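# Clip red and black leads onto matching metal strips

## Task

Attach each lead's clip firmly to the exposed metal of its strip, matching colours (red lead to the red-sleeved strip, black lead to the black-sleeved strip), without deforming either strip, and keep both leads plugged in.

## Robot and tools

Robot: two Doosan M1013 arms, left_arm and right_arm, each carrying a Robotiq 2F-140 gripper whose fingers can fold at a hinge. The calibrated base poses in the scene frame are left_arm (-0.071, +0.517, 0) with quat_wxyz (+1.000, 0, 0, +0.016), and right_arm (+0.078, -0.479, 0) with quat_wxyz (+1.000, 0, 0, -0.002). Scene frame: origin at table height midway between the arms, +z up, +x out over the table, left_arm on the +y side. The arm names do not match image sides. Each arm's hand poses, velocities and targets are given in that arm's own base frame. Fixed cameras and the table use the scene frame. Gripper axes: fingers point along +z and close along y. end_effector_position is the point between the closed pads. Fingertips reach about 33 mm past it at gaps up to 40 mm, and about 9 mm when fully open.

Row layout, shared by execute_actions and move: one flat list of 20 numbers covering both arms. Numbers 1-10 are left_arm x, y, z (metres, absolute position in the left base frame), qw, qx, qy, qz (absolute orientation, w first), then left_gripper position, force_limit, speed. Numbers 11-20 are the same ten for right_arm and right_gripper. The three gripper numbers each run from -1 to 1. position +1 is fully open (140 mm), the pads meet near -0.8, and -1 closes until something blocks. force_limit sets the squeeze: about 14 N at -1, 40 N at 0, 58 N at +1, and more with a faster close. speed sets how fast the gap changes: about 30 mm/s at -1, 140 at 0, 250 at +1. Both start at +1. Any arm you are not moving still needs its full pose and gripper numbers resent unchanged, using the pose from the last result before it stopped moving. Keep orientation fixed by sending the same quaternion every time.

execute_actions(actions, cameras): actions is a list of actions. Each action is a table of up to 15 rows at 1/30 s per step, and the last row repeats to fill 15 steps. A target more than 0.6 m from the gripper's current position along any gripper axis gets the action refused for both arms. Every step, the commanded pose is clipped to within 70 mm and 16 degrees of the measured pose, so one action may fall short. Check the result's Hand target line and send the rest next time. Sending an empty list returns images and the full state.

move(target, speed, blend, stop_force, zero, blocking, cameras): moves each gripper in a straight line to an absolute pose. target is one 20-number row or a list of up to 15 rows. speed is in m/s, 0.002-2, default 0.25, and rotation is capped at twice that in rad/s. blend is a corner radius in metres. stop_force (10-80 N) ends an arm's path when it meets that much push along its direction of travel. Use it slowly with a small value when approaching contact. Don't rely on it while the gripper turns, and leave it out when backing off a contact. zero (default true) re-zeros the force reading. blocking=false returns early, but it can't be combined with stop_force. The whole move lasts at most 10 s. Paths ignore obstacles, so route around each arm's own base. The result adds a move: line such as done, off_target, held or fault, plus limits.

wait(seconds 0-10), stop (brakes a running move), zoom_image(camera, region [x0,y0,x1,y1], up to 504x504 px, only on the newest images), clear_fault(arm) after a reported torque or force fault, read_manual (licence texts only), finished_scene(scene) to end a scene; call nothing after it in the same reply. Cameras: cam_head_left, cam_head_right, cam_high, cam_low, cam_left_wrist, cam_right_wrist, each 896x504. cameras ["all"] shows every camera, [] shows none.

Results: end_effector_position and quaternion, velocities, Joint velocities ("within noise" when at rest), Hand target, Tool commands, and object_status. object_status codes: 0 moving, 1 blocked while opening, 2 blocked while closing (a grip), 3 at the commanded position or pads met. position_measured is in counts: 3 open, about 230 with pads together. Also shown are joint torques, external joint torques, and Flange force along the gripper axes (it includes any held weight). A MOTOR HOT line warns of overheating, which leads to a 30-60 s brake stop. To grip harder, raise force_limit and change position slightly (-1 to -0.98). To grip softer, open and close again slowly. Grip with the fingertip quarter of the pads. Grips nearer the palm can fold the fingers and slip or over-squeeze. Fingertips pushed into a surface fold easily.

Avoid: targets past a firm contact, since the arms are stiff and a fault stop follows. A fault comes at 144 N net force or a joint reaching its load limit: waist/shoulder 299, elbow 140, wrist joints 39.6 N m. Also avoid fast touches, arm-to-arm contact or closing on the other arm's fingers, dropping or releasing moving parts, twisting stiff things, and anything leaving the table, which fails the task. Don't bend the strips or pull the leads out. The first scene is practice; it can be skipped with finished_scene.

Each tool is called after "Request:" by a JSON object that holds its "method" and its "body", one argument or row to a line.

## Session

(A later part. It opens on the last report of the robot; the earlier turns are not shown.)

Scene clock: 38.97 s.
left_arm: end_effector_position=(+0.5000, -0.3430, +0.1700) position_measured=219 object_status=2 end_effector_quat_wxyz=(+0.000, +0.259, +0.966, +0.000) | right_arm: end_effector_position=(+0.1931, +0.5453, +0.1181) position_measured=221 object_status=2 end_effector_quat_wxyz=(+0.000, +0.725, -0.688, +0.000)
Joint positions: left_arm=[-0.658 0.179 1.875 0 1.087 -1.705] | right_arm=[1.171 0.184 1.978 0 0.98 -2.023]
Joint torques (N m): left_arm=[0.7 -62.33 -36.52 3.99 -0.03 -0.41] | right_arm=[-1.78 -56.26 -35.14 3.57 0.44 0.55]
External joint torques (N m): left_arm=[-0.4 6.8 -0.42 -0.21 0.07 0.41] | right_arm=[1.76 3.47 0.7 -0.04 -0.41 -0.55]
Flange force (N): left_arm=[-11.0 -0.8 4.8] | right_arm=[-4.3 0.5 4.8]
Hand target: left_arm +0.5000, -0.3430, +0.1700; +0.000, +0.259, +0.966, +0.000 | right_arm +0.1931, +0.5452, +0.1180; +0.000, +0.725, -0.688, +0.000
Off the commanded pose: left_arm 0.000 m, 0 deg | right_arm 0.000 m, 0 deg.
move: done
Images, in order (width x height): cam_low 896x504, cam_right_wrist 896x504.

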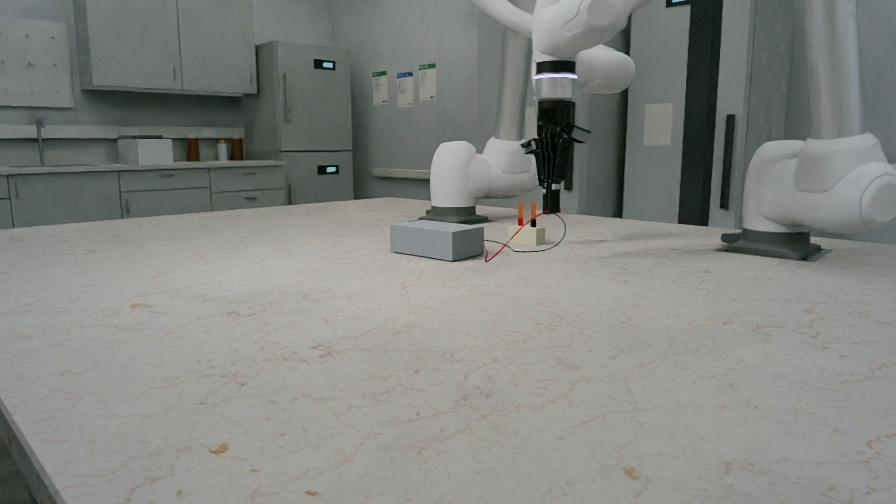

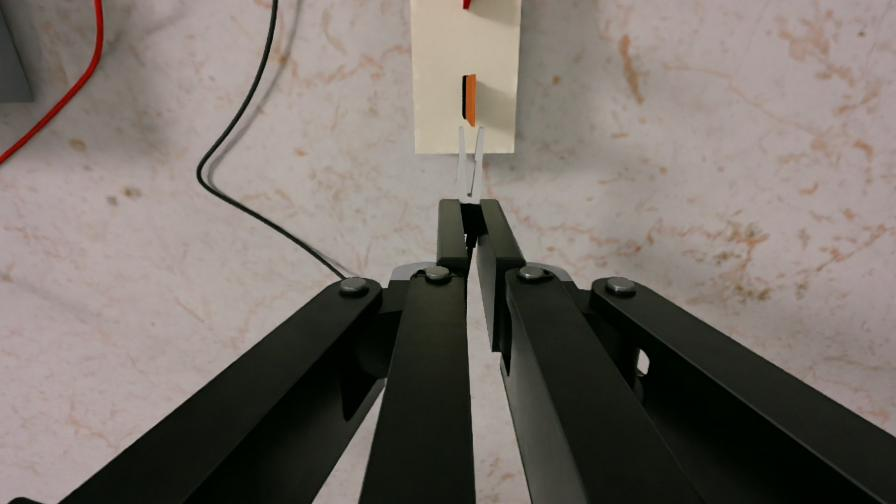

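Request:
{"method": "move", "body": {
  "target": [0.50, -0.343, 0.17, 0, 0.2588, 0.9659, 0, -1, -0.1, -1, 0.1944, 0.5297, 0.118, 0, -0.7254, 0.6884, 0, -1, -0.1, -1],
  "speed": 0.03,
  "cameras": ["cam_right_wrist", "cam_low", "cam_head_right"]
}}

Request:
{"method": "zoom_image", "body": {
  "camera": "cam_right_wrist",
  "region": [420, 40, 520, 220]
}}

Request:
{"method": "zoom_image", "body": {
  "camera": "cam_low",
  "region": [490, 180, 590, 260]
}}

Scene clock: 40.67 s.
left_arm: end_effector_position=(+0.5000, -0.3430, +0.1700) position_measured=219 object_status=2 end_effector_quat_wxyz=(+0.000, +0.259, +0.966, +0.000) | right_arm: end_effector_position=(+0.1944, +0.5298, +0.1180) position_measured=221 object_status=2 end_effector_quat_wxyz=(+0.000, +0.725, -0.688, +0.000)
Joint positions: left_arm=[-0.658 0.179 1.875 0 1.087 -1.705] | right_arm=[1.158 0.163 2.004 0 0.975 -2.036]
Joint torques (N m): left_arm=[0.42 -62.28 -36.16 3.96 -0.01 -0.37] | right_arm=[-3.05 -54.58 -33.11 3.58 0.49 0.56]
External joint torques (N m): left_arm=[-0.33 6.98 -0.79 -0.18 0.04 0.37] | right_arm=[2.9 4.14 -1.18 -0.08 -0.46 -0.56]
Flange force (N): left_arm=[-11.9 -0.9 4.6] | right_arm=[-9.3 0.6 3.9]
Hand target: left_arm +0.5000, -0.3430, +0.1700; +0.000, +0.259, +0.966, +0.000 | right_arm +0.1944, +0.5297, +0.1180; +0.000, +0.725, -0.688, +0.000
Off the commanded pose: left_arm 0.000 m, 0 deg | right_arm 0.000 m, 0 deg.
move: done
Images, in order (width x height): cam_head_right 896x504, cam_low 896x504, cam_right_wrist 896x504.

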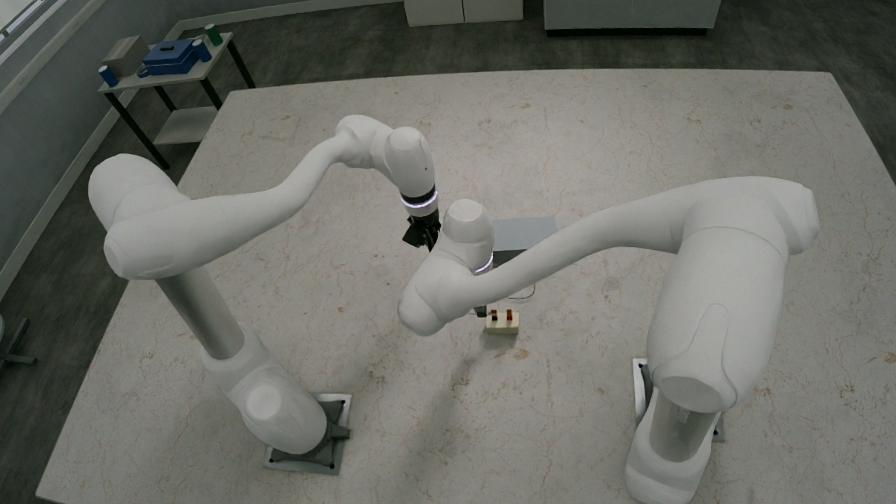

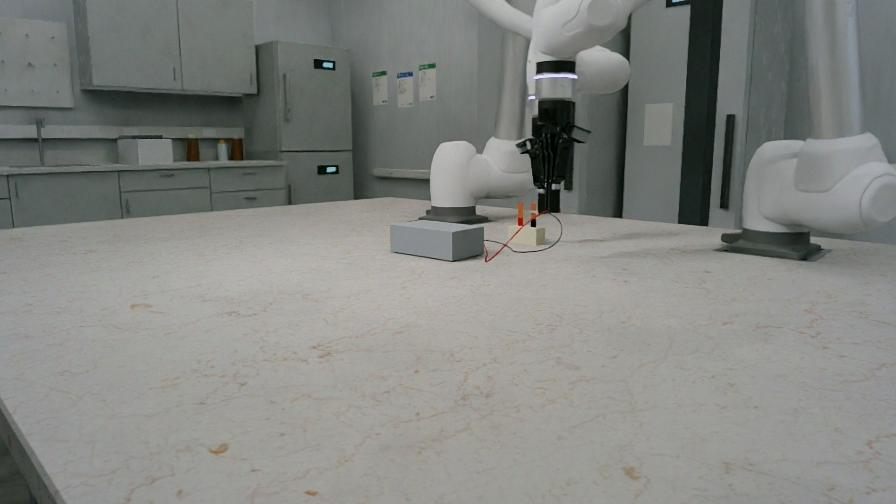

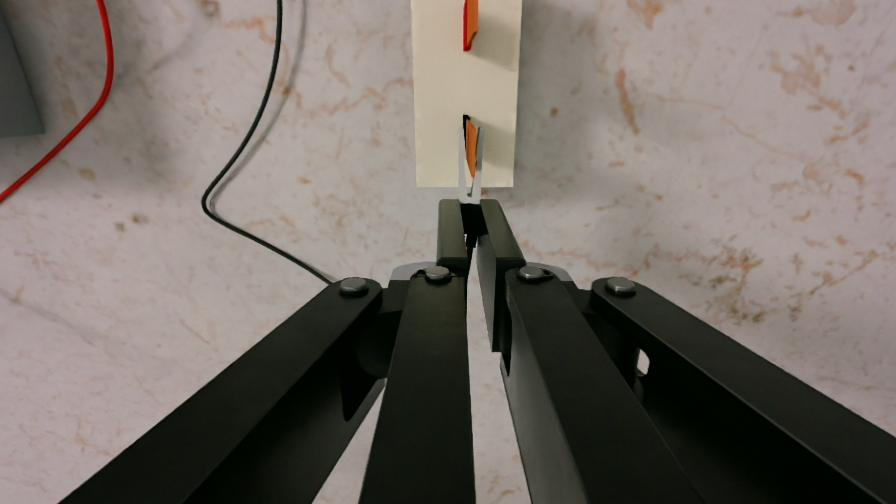

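Scaled by 2.800 from the camera's 896x504 image, which has a finer 1280x720 frame.

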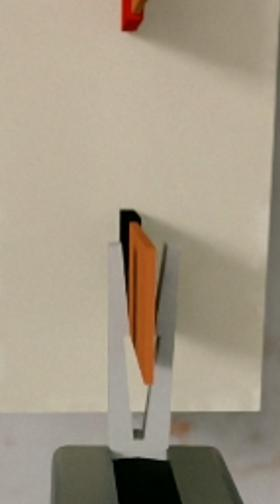

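Scaled by 5.040 from the camera's 896x504 image, which has a finer 1280x720 frame.

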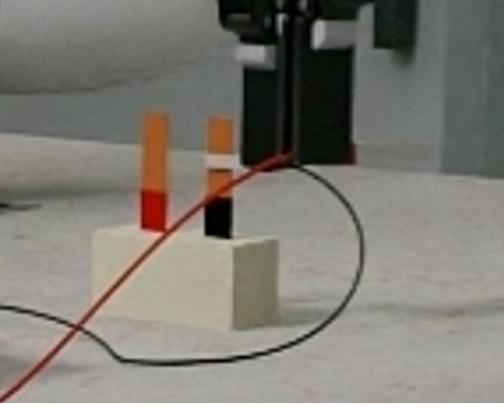

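Request:
{"method": "move", "body": {
  "target": [0.50, -0.343, 0.17, 0, 0.2588, 0.9659, 0, -1, -0.1, -1, 0.1944, 0.5297, 0.118, 0, -0.7254, 0.6884, 0, -0.42, -1, -1],
  "cameras": ["cam_right_wrist", "cam_low", "cam_high"]
}}

Request:
{"method": "zoom_image", "body": {
  "camera": "cam_right_wrist",
  "region": [400, 40, 540, 280]
}}

Request:
{"method": "zoom_image", "body": {
  "camera": "cam_low",
  "region": [490, 180, 590, 260]
}}

Scene clock: 42.13 s.
left_arm: end_effector_position=(+0.5000, -0.3430, +0.1700) position_measured=219 object_status=2 end_effector_quat_wxyz=(+0.000, +0.259, +0.966, +0.000) | right_arm: end_effector_position=(+0.1944, +0.5297, +0.1180) position_measured=182 object_status=0 end_effector_quat_wxyz=(+0.000, +0.725, -0.688, +0.000)
Joint positions: left_arm=[-0.658 0.179 1.875 0 1.087 -1.705] | right_arm=[1.158 0.163 2.004 0 0.975 -2.036]
Joint torques (N m): left_arm=[1.12 -62.07 -36.37 3.95 0.03 -0.3] | right_arm=[-1.81 -53.39 -33.9 3.6 0.5 0.32]
External joint torques (N m): left_arm=[-0.96 7.04 -0.49 -0.17 0.01 0.3] | right_arm=[1.71 2.81 -0.37 -0.1 -0.47 -0.32]
Flange force (N): left_arm=[-11.3 -2.0 5.0] | right_arm=[-5.4 0.4 3.4]
Hand target: left_arm +0.5000, -0.3430, +0.1700; +0.000, +0.259, +0.966, +0.000 | right_arm +0.1944, +0.5297, +0.1180; +0.000, +0.725, -0.688, +0.000
Off the commanded pose: left_arm 0.000 m, 0 deg | right_arm 0.000 m, 0 deg.
move: done
Images, in order (width x height): cam_high 896x504, cam_low 896x504, cam_right_wrist 896x504.

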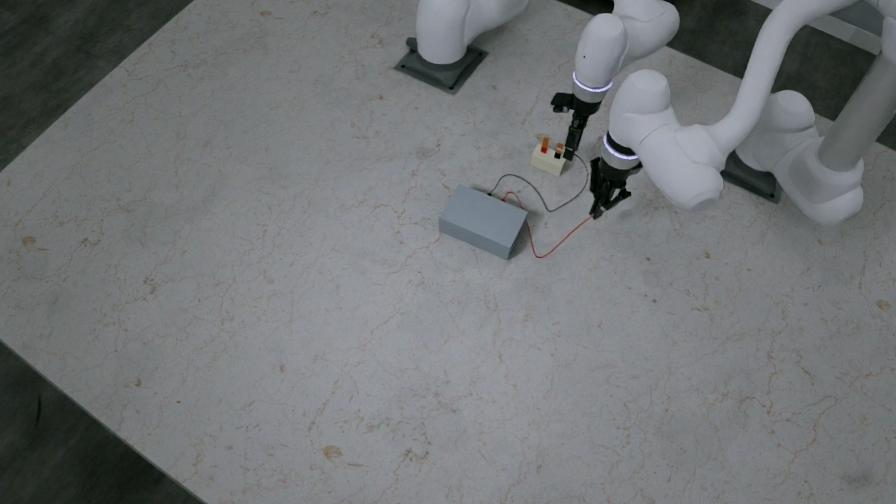

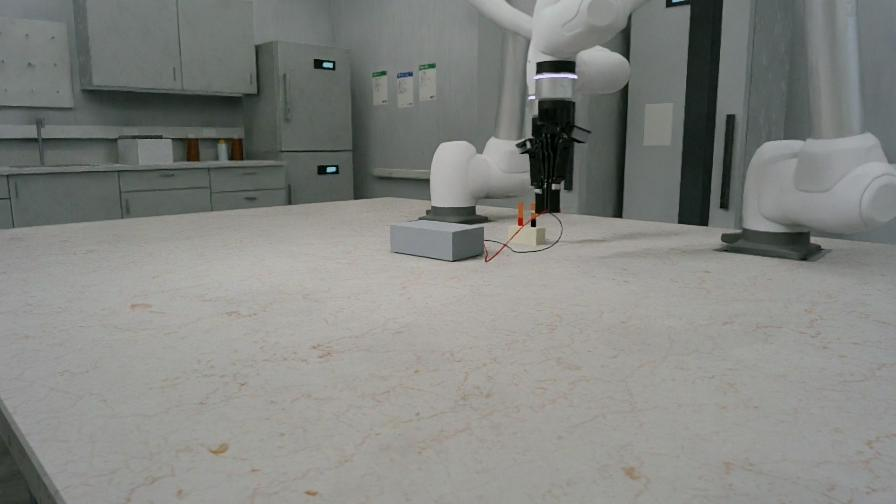

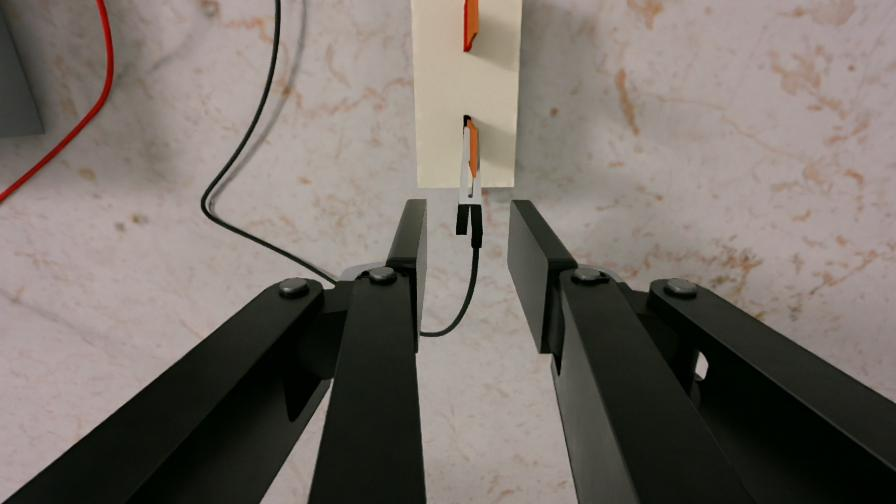

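Scaled by 2.100 from the camera's 896x504 image, which has a finer 1280x720 frame.

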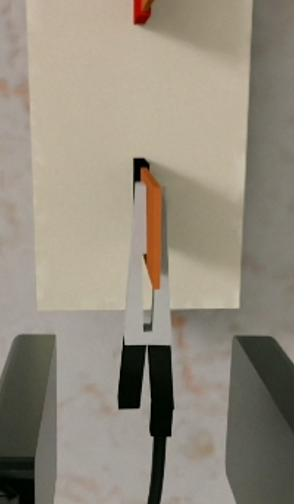

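Scaled by 5.040 from the camera's 896x504 image, which has a finer 1280x720 frame.

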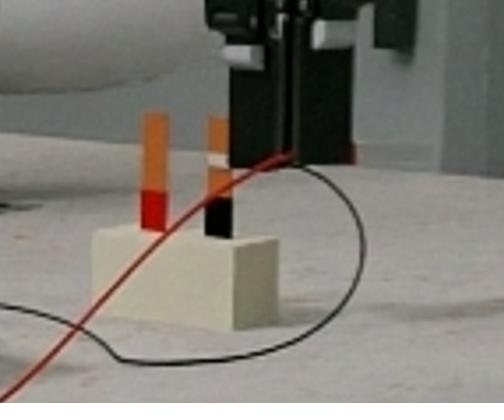

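Request:
{"method": "move", "body": {
  "target": [
    [0.50, -0.343, 0.20, 0, 0.2588, 0.9659, 0, -1, -0.1, -1, 0.1944, 0.5297, 0.22, 0, -0.7254, 0.6884, 0, -0.42, -1, -1],
    [0.50, -0.343, 0.20, 0, 0.2588, 0.9659, 0, -1, -0.1, -1, 0.42, 0.05, 0.28, 0, -0.3007, 0.9537, 0, -0.42, -1, -1],
    [0.43, -0.58, 0.21, 0, 0.5373, 0.8434, 0, -1, -0.1, -1, 0.40, -0.20, 0.30, 0, 0, 1, 0, -0.42, -1, -1],
    [0.33, -0.66, 0.155, 0, 0.7053, 0.7089, 0, -1, -0.1, -1, 0.40, -0.20, 0.30, 0, 0, 1, 0, -0.42, -1, -1]
  ],
  "blend": [0.04, 0.05, 0.05, 0],
  "speed": [0.15, 0.45, 0.35, 0.2],
  "cameras": ["cam_left_wrist", "cam_low", "cam_high", "cam_head_left"]
}}

Request:
{"method": "zoom_image", "body": {
  "camera": "cam_left_wrist",
  "region": [390, 0, 550, 220]
}}

Request:
{"method": "zoom_image", "body": {
  "camera": "cam_low",
  "region": [470, 180, 590, 260]
}}

Scene clock: 48.40 s.
left_arm: end_effector_position=(+0.3301, -0.6600, +0.1550) position_measured=219 object_status=2 end_effector_quat_wxyz=(+0.000, +0.705, +0.709, +0.000) | right_arm: end_effector_position=(+0.4000, -0.2000, +0.3000) position_measured=182 object_status=3 end_effector_quat_wxyz=(+0.000, +0.000, +1.000, +0.000)
Joint positions: left_arm=[-1.154 0.384 1.63 0 1.127 -1.159] | right_arm=[-0.541 -0.157 1.967 0 1.332 -2.112]
Joint torques (N m): left_arm=[2.26 -83.64 -37.04 4.09 -0.08 -0.33] | right_arm=[-1.56 -25.83 -39.83 4.22 0.49 0.33]
External joint torques (N m): left_arm=[-2.17 7.28 -0.66 -0.21 0.11 0.33] | right_arm=[1.62 1.68 -0.35 -0.1 -0.45 -0.33]
Flange force (N): left_arm=[-11.9 3.1 4.2] | right_arm=[-4.6 0.9 1.0]
Hand target: left_arm +0.3300, -0.6600, +0.1550; +0.000, +0.705, +0.709, +0.000 | right_arm +0.4000, -0.2000, +0.3000; +0.000, +0.000, +1.000, +0.000
Off the commanded pose: left_arm 0.000 m, 0 deg | right_arm 0.000 m, 0 deg.
move: done; limits=paced
Images, in order (width x height): cam_head_left 896x504, cam_high 896x504, cam_low 896x504, cam_left_wrist 896x504.

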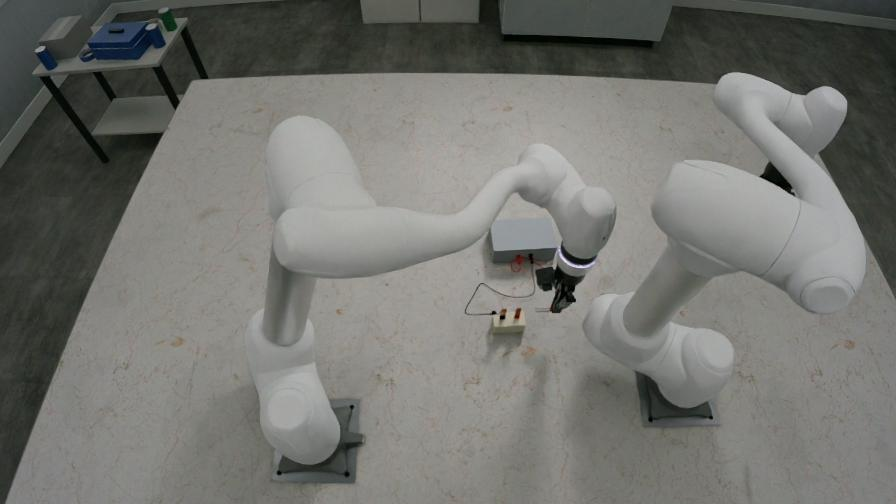

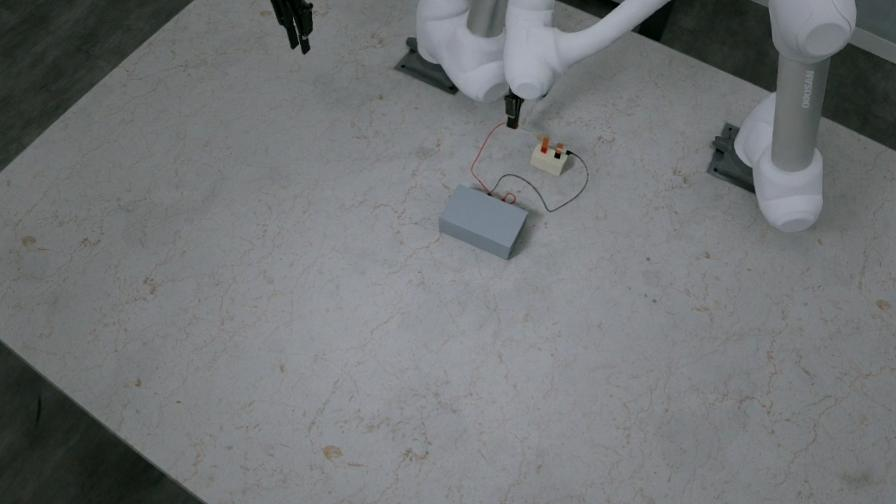

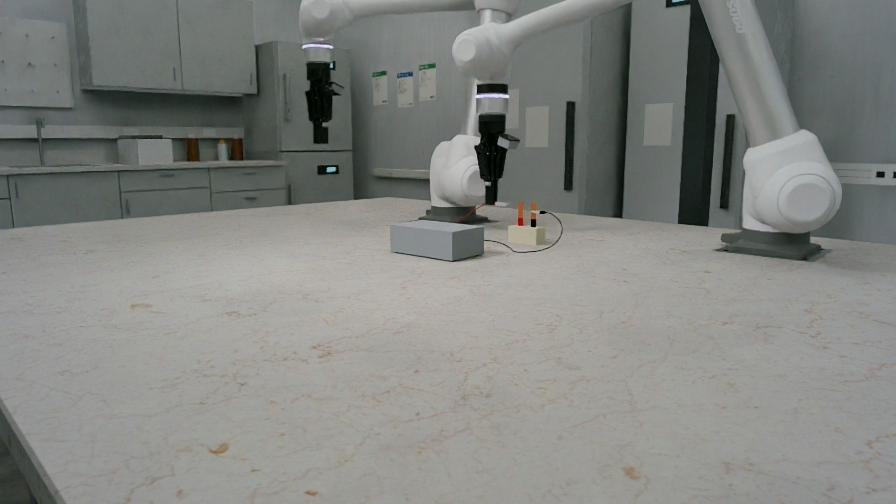

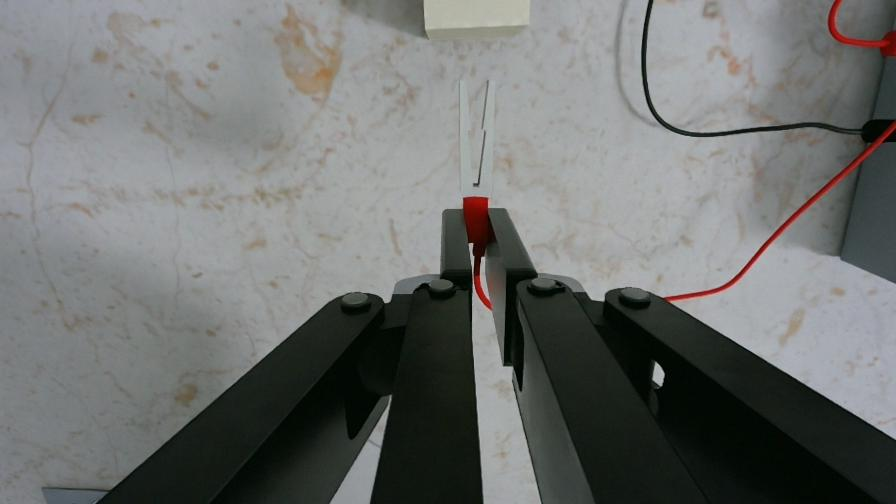

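Scaled by 2.291 from the camera's 896x504 image, which has a finer 1280x720 frame.

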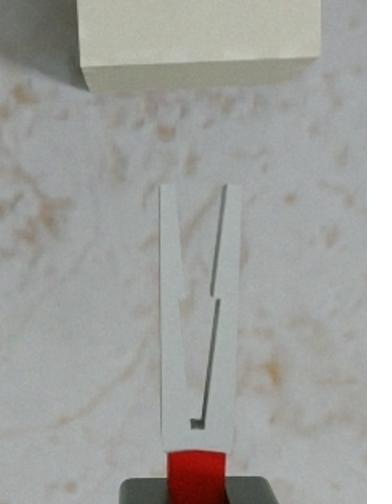

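Scaled by 4.200 from the camera's 896x504 image, which has a finer 1280x720 frame.

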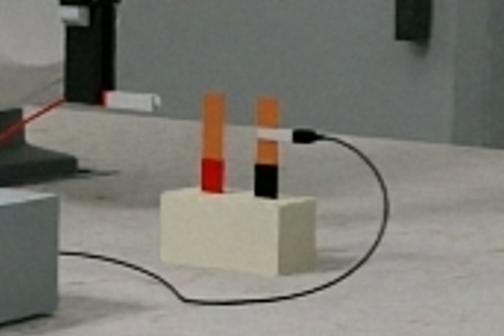

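Request:
{"method": "move", "body": {
  "target": [0.3341, -0.6288, 0.140, 0, 0.6953, 0.7188, 0, -1, -0.1, -1, 0.40, -0.20, 0.30, 0, 0, 1, 0, -0.42, -1, -1],
  "speed": 0.08,
  "cameras": ["cam_left_wrist", "cam_low"]
}}

Request:
{"method": "zoom_image", "body": {
  "camera": "cam_left_wrist",
  "region": [420, 0, 540, 210]
}}

Request:
{"method": "zoom_image", "body": {
  "camera": "cam_low",
  "region": [480, 180, 580, 260]
}}

Scene clock: 50.23 s.
left_arm: end_effector_position=(+0.3341, -0.6289, +0.1400) position_measured=219 object_status=2 end_effector_quat_wxyz=(+0.000, +0.695, +0.719, +0.000) | right_arm: end_effector_position=(+0.4000, -0.2000, +0.3000) position_measured=182 object_status=3 end_effector_quat_wxyz=(+0.000, +0.000, +1.000, +0.000)
Joint positions: left_arm=[-1.131 0.357 1.699 0 1.085 -1.164] | right_arm=[-0.541 -0.157 1.967 0 1.332 -2.112]
Joint torques (N m): left_arm=[0.83 -80.46 -37.51 3.98 0.05 -0.38] | right_arm=[-1.91 -25.91 -39.97 4.19 0.46 0.33]
External joint torques (N m): left_arm=[-0.66 7.68 0.64 -0.19 -0.01 0.38] | right_arm=[2 1.82 -0.18 -0.08 -0.43 -0.33]
Flange force (N): left_arm=[-8.9 3.9 6.4] | right_arm=[-5.0 1.6 1.3]
Hand target: left_arm +0.3341, -0.6288, +0.1400; +0.000, +0.695, +0.719, +0.000 | right_arm +0.4000, -0.2000, +0.3000; +0.000, +0.000, +1.000, +0.000
Off the commanded pose: left_arm 0.000 m, 0 deg | right_arm 0.000 m, 0 deg.
move: done
Images, in order (width x height): cam_low 896x504, cam_left_wrist 896x504.

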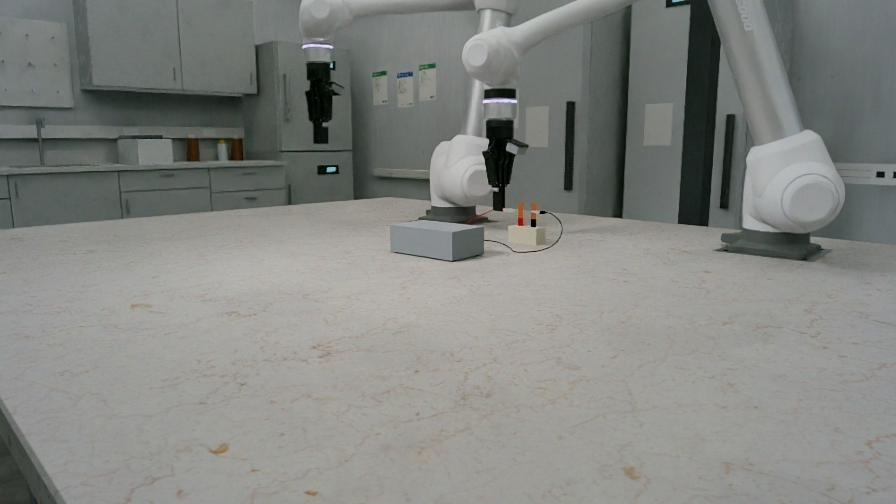

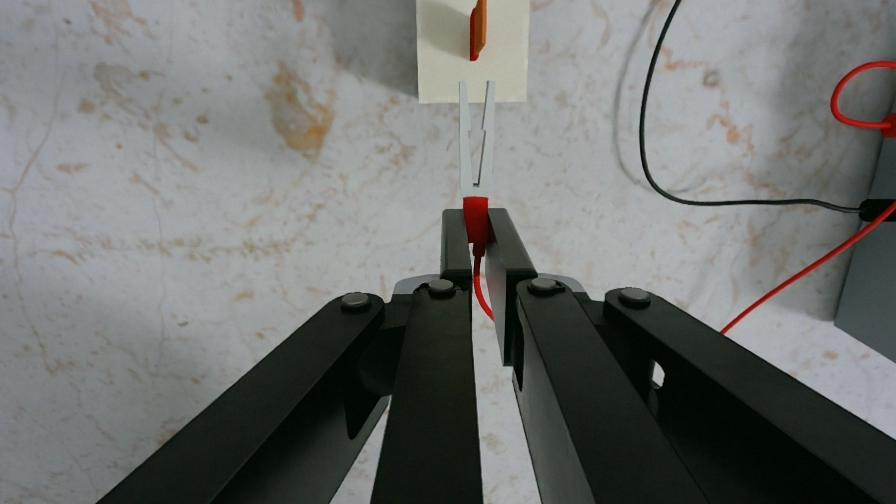

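Scaled by 2.400 from the camera's 896x504 image, which has a finer 1280x720 frame.

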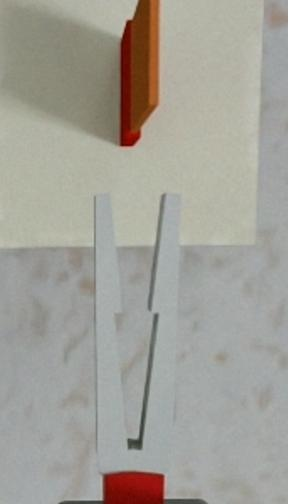

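Scaled by 5.040 from the camera's 896x504 image, which has a finer 1280x720 frame.

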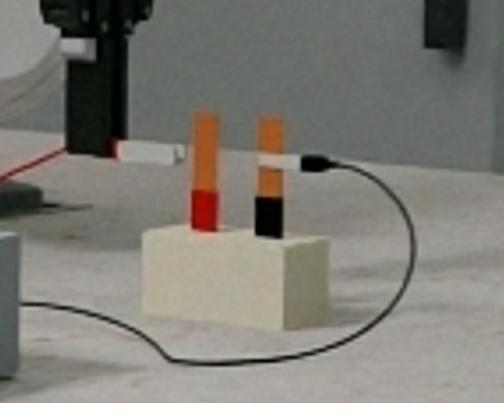

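Request:
{"method": "move", "body": {
  "target": [
    [0.3349, -0.6218, 0.140, 0, 0.6953, 0.7188, 0, -1, -0.1, -1, 0.40, -0.20, 0.30, 0, 0, 1, 0, -0.42, -1, -1],
    [0.3343, -0.6023, 0.140, 0, 0.6953, 0.7188, 0, -1, -0.1, -1, 0.40, -0.20, 0.30, 0, 0, 1, 0, -0.42, -1, -1]
  ],
  "speed": [0.04, 0.035],
  "blend": [0.002, 0],
  "cameras": ["cam_left_wrist", "cam_low"]
}}

Request:
{"method": "zoom_image", "body": {
  "camera": "cam_left_wrist",
  "region": [420, 40, 540, 230]
}}

Request:
{"method": "zoom_image", "body": {
  "camera": "cam_low",
  "region": [480, 180, 580, 260]
}}

Scene clock: 52.27 s.
left_arm: end_effector_position=(+0.3343, -0.6024, +0.1400) position_measured=219 object_status=2 end_effector_quat_wxyz=(+0.000, +0.695, +0.719, +0.000) | right_arm: end_effector_position=(+0.4000, -0.2000, +0.3000) position_measured=182 object_status=3 end_effector_quat_wxyz=(+0.000, +0.000, +1.000, +0.000)
Joint positions: left_arm=[-1.114 0.324 1.746 0 1.071 -1.147] | right_arm=[-0.541 -0.157 1.967 0 1.332 -2.112]
Joint torques (N m): left_arm=[1.08 -76.69 -35.32 3.96 0.12 -0.46] | right_arm=[-1.96 -25.74 -39.99 4.23 0.52 0.34]
External joint torques (N m): left_arm=[-1.01 7.49 -1.27 -0.2 -0.08 0.46] | right_arm=[2.1 1.58 -0.16 -0.12 -0.48 -0.34]
Flange force (N): left_arm=[-12.2 5.3 4.8] | right_arm=[-4.8 2.0 1.3]
Hand target: left_arm +0.3343, -0.6023, +0.1400; +0.000, +0.695, +0.719, +0.000 | right_arm +0.4000, -0.2000, +0.3000; +0.000, +0.000, +1.000, +0.000
Off the commanded pose: left_arm 0.000 m, 0 deg | right_arm 0.000 m, 0 deg.
move: done
Images, in order (width x height): cam_low 896x504, cam_left_wrist 896x504.

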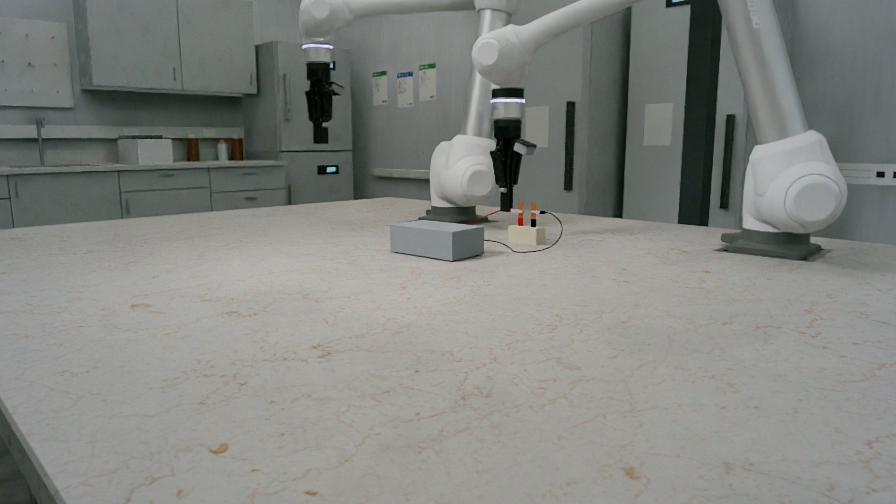

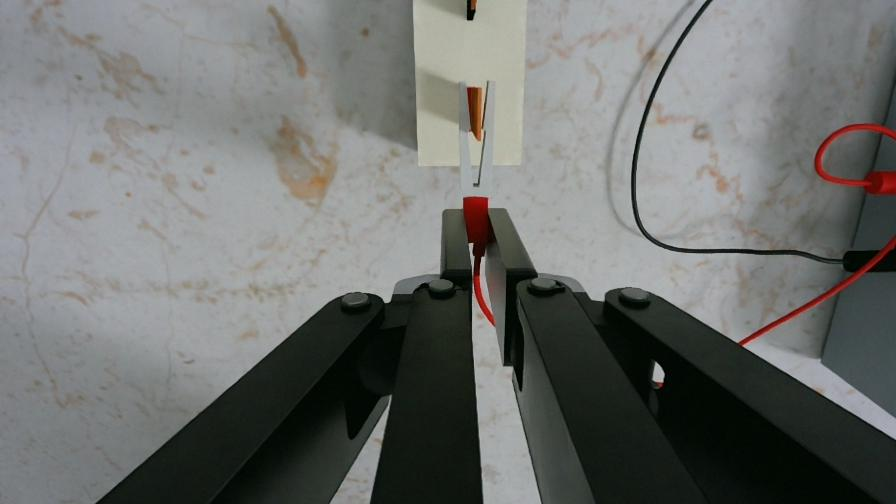

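Scaled by 2.653 from the camera's 896x504 image, which has a finer 1280x720 frame.

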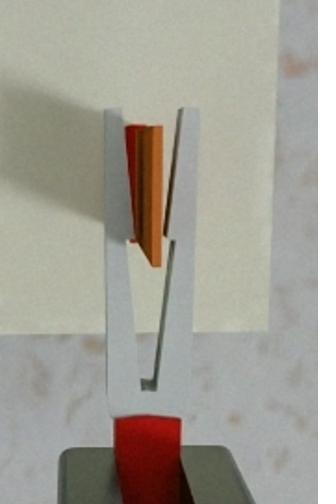

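Scaled by 5.040 from the camera's 896x504 image, which has a finer 1280x720 frame.

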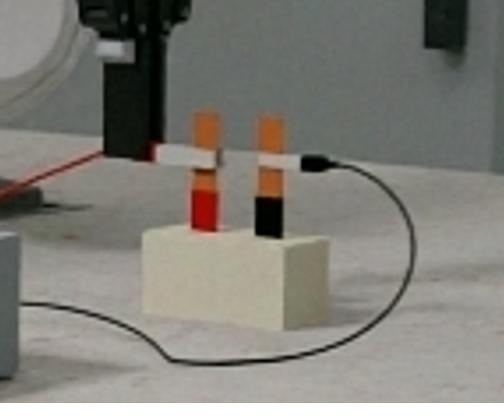

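Request:
{"method": "move", "body": {
  "target": [0.3343, -0.6023, 0.140, 0, 0.6953, 0.7188, 0, -0.42, -1, -1, 0.40, -0.20, 0.30, 0, 0, 1, 0, -0.42, -1, -1],
  "cameras": ["cam_low", "cam_left_wrist"]
}}

Request:
{"method": "zoom_image", "body": {
  "camera": "cam_left_wrist",
  "region": [400, 40, 540, 280]
}}

Request:
{"method": "zoom_image", "body": {
  "camera": "cam_low",
  "region": [480, 180, 580, 260]
}}

Scene clock: 54.27 s.
left_arm: end_effector_position=(+0.3343, -0.6023, +0.1400) position_measured=182 object_status=0 end_effector_quat_wxyz=(+0.000, +0.695, +0.719, +0.000) | right_arm: end_effector_position=(+0.4000, -0.2000, +0.3000) position_measured=182 object_status=3 end_effector_quat_wxyz=(+0.000, +0.000, +1.000, +0.000)
Joint positions: left_arm=[-1.114 0.324 1.746 0 1.071 -1.147] | right_arm=[-0.541 -0.157 1.967 0 1.332 -2.112]
Joint torques (N m): left_arm=[0.8 -76.75 -35.64 3.88 -0.01 -0.27] | right_arm=[-1.7 -26.06 -39.91 4.18 0.5 0.31]
External joint torques (N m): left_arm=[-0.73 7.51 -0.9 -0.12 0.05 0.27] | right_arm=[1.75 1.9 -0.24 -0.08 -0.47 -0.31]
Flange force (N): left_arm=[-11.5 5.2 5.0] | right_arm=[-5.0 1.1 1.3]
Hand target: left_arm +0.3343, -0.6023, +0.1400; +0.000, +0.695, +0.719, +0.000 | right_arm +0.4000, -0.2000, +0.3000; +0.000, +0.000, +1.000, +0.000
Off the commanded pose: left_arm 0.000 m, 0 deg | right_arm 0.000 m, 0 deg.
move: done
Images, in order (width x height): cam_low 896x504, cam_left_wrist 896x504.

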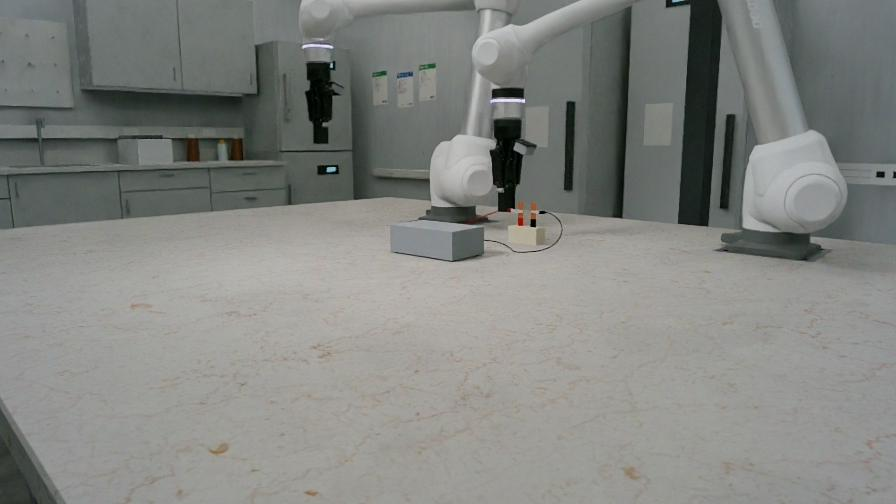

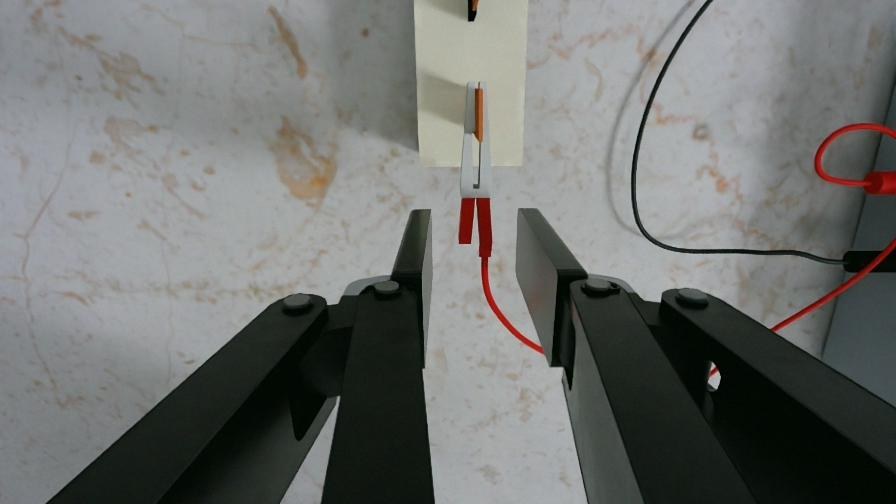

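Scaled by 2.100 from the camera's 896x504 image, which has a finer 1280x720 frame.

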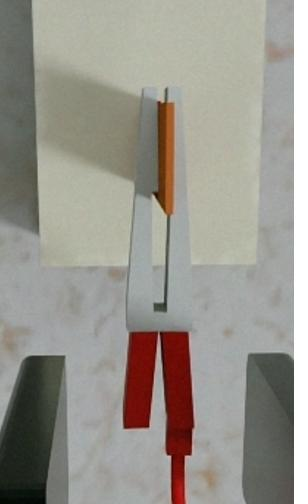

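Scaled by 5.040 from the camera's 896x504 image, which has a finer 1280x720 frame.

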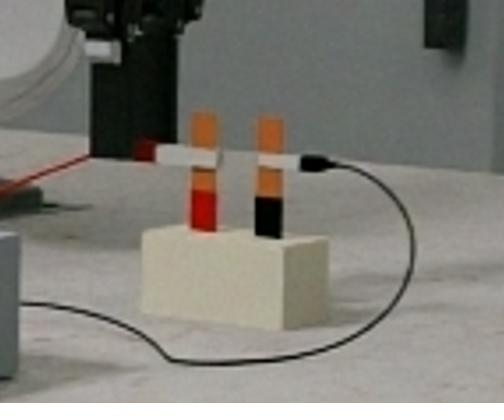

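Request:
{"method": "move", "body": {
  "target": [0.3343, -0.6023, 0.250, 0, 0.6953, 0.7188, 0, -0.42, -1, -1, 0.40, -0.20, 0.30, 0, 0, 1, 0, -0.42, -1, -1],
  "speed": 0.12,
  "cameras": ["cam_low", "cam_left_wrist", "cam_high"]
}}

Request:
{"method": "zoom_image", "body": {
  "camera": "cam_low",
  "region": [380, 180, 580, 280]
}}

Request:
{"method": "zoom_image", "body": {
  "camera": "cam_left_wrist",
  "region": [380, 0, 700, 300]
}}

Scene clock: 55.97 s.
left_arm: end_effector_position=(+0.3343, -0.6023, +0.2499) position_measured=182 object_status=3 end_effector_quat_wxyz=(+0.000, +0.695, +0.719, +0.000) | right_arm: end_effector_position=(+0.4000, -0.2000, +0.3000) position_measured=182 object_status=3 end_effector_quat_wxyz=(+0.000, +0.000, +1.000, +0.000)
Joint positions: left_arm=[-1.114 0.254 1.627 0 1.261 -1.147] | right_arm=[-0.541 -0.157 1.967 0 1.332 -2.112]
Joint torques (N m): left_arm=[1.29 -72.18 -38.03 4.31 0.06 -0.31] | right_arm=[-1.62 -26.04 -40 4.24 0.49 0.3]
External joint torques (N m): left_arm=[-0.85 6.27 -1.7 -0.21 -0.02 0.31] | right_arm=[1.66 1.94 -0.16 -0.13 -0.45 -0.3]
Flange force (N): left_arm=[-11.9 5.2 1.0] | right_arm=[-4.8 1.0 1.4]
Hand target: left_arm +0.3343, -0.6023, +0.2500; +0.000, +0.695, +0.719, +0.000 | right_arm +0.4000, -0.2000, +0.3000; +0.000, +0.000, +1.000, +0.000
Off the commanded pose: left_arm 0.000 m, 0 deg | right_arm 0.000 m, 0 deg.
move: done
Images, in order (width x height): cam_high 896x504, cam_low 896x504, cam_left_wrist 896x504.

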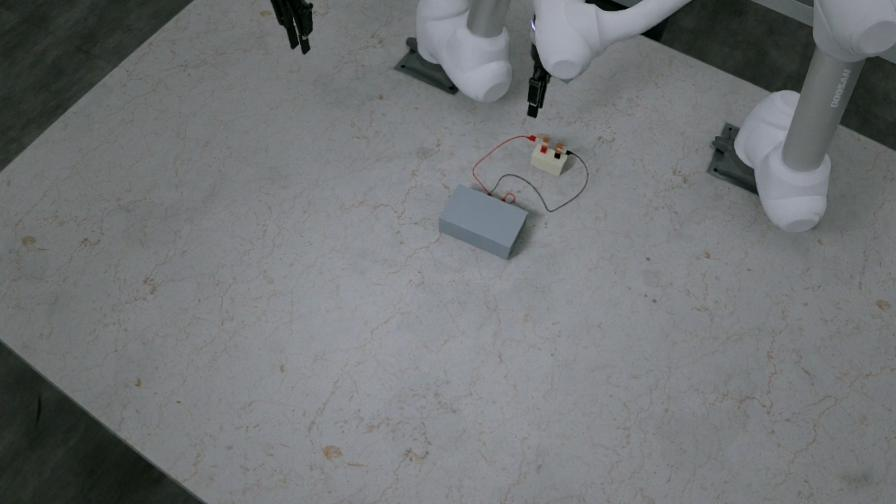

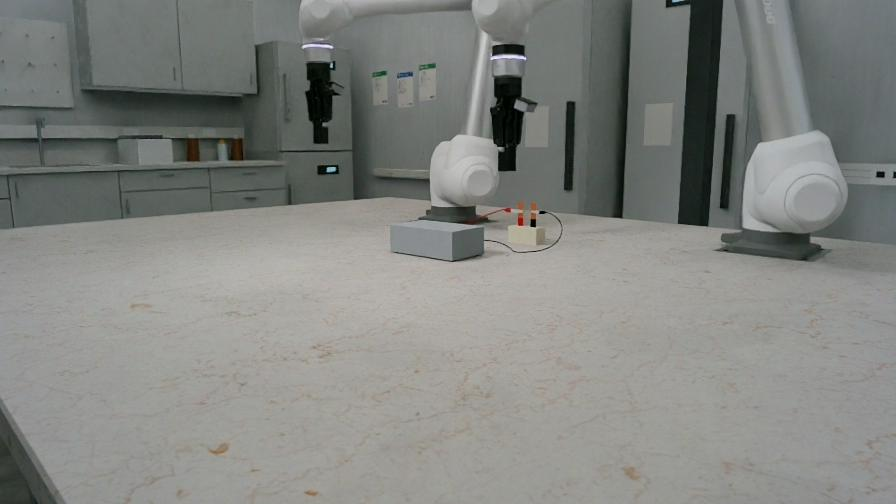

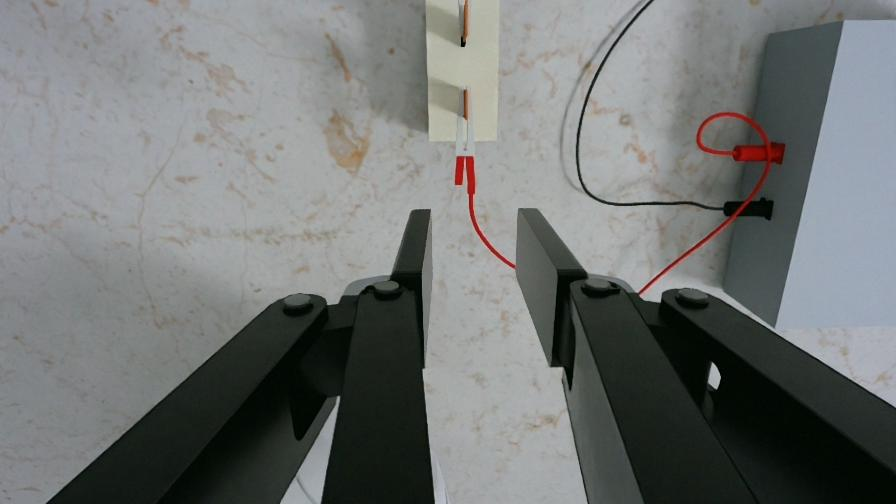

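Scaled by 2.520 from the camera's 896x504 image, which has a finer 1280x720 frame.

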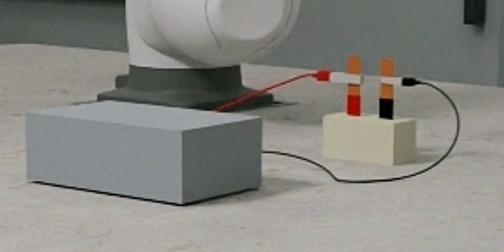

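Scaled by 1.575 from the camera's 896x504 image, which has a finer 1280x720 frame.

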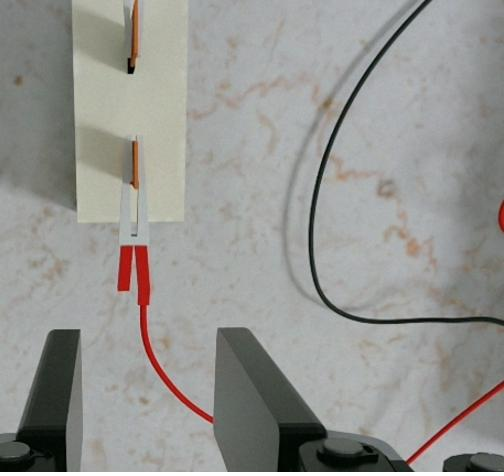

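Request:
{"method": "finished_scene", "body": {
  "scene": 2
}}

The scene is finished: the task was done.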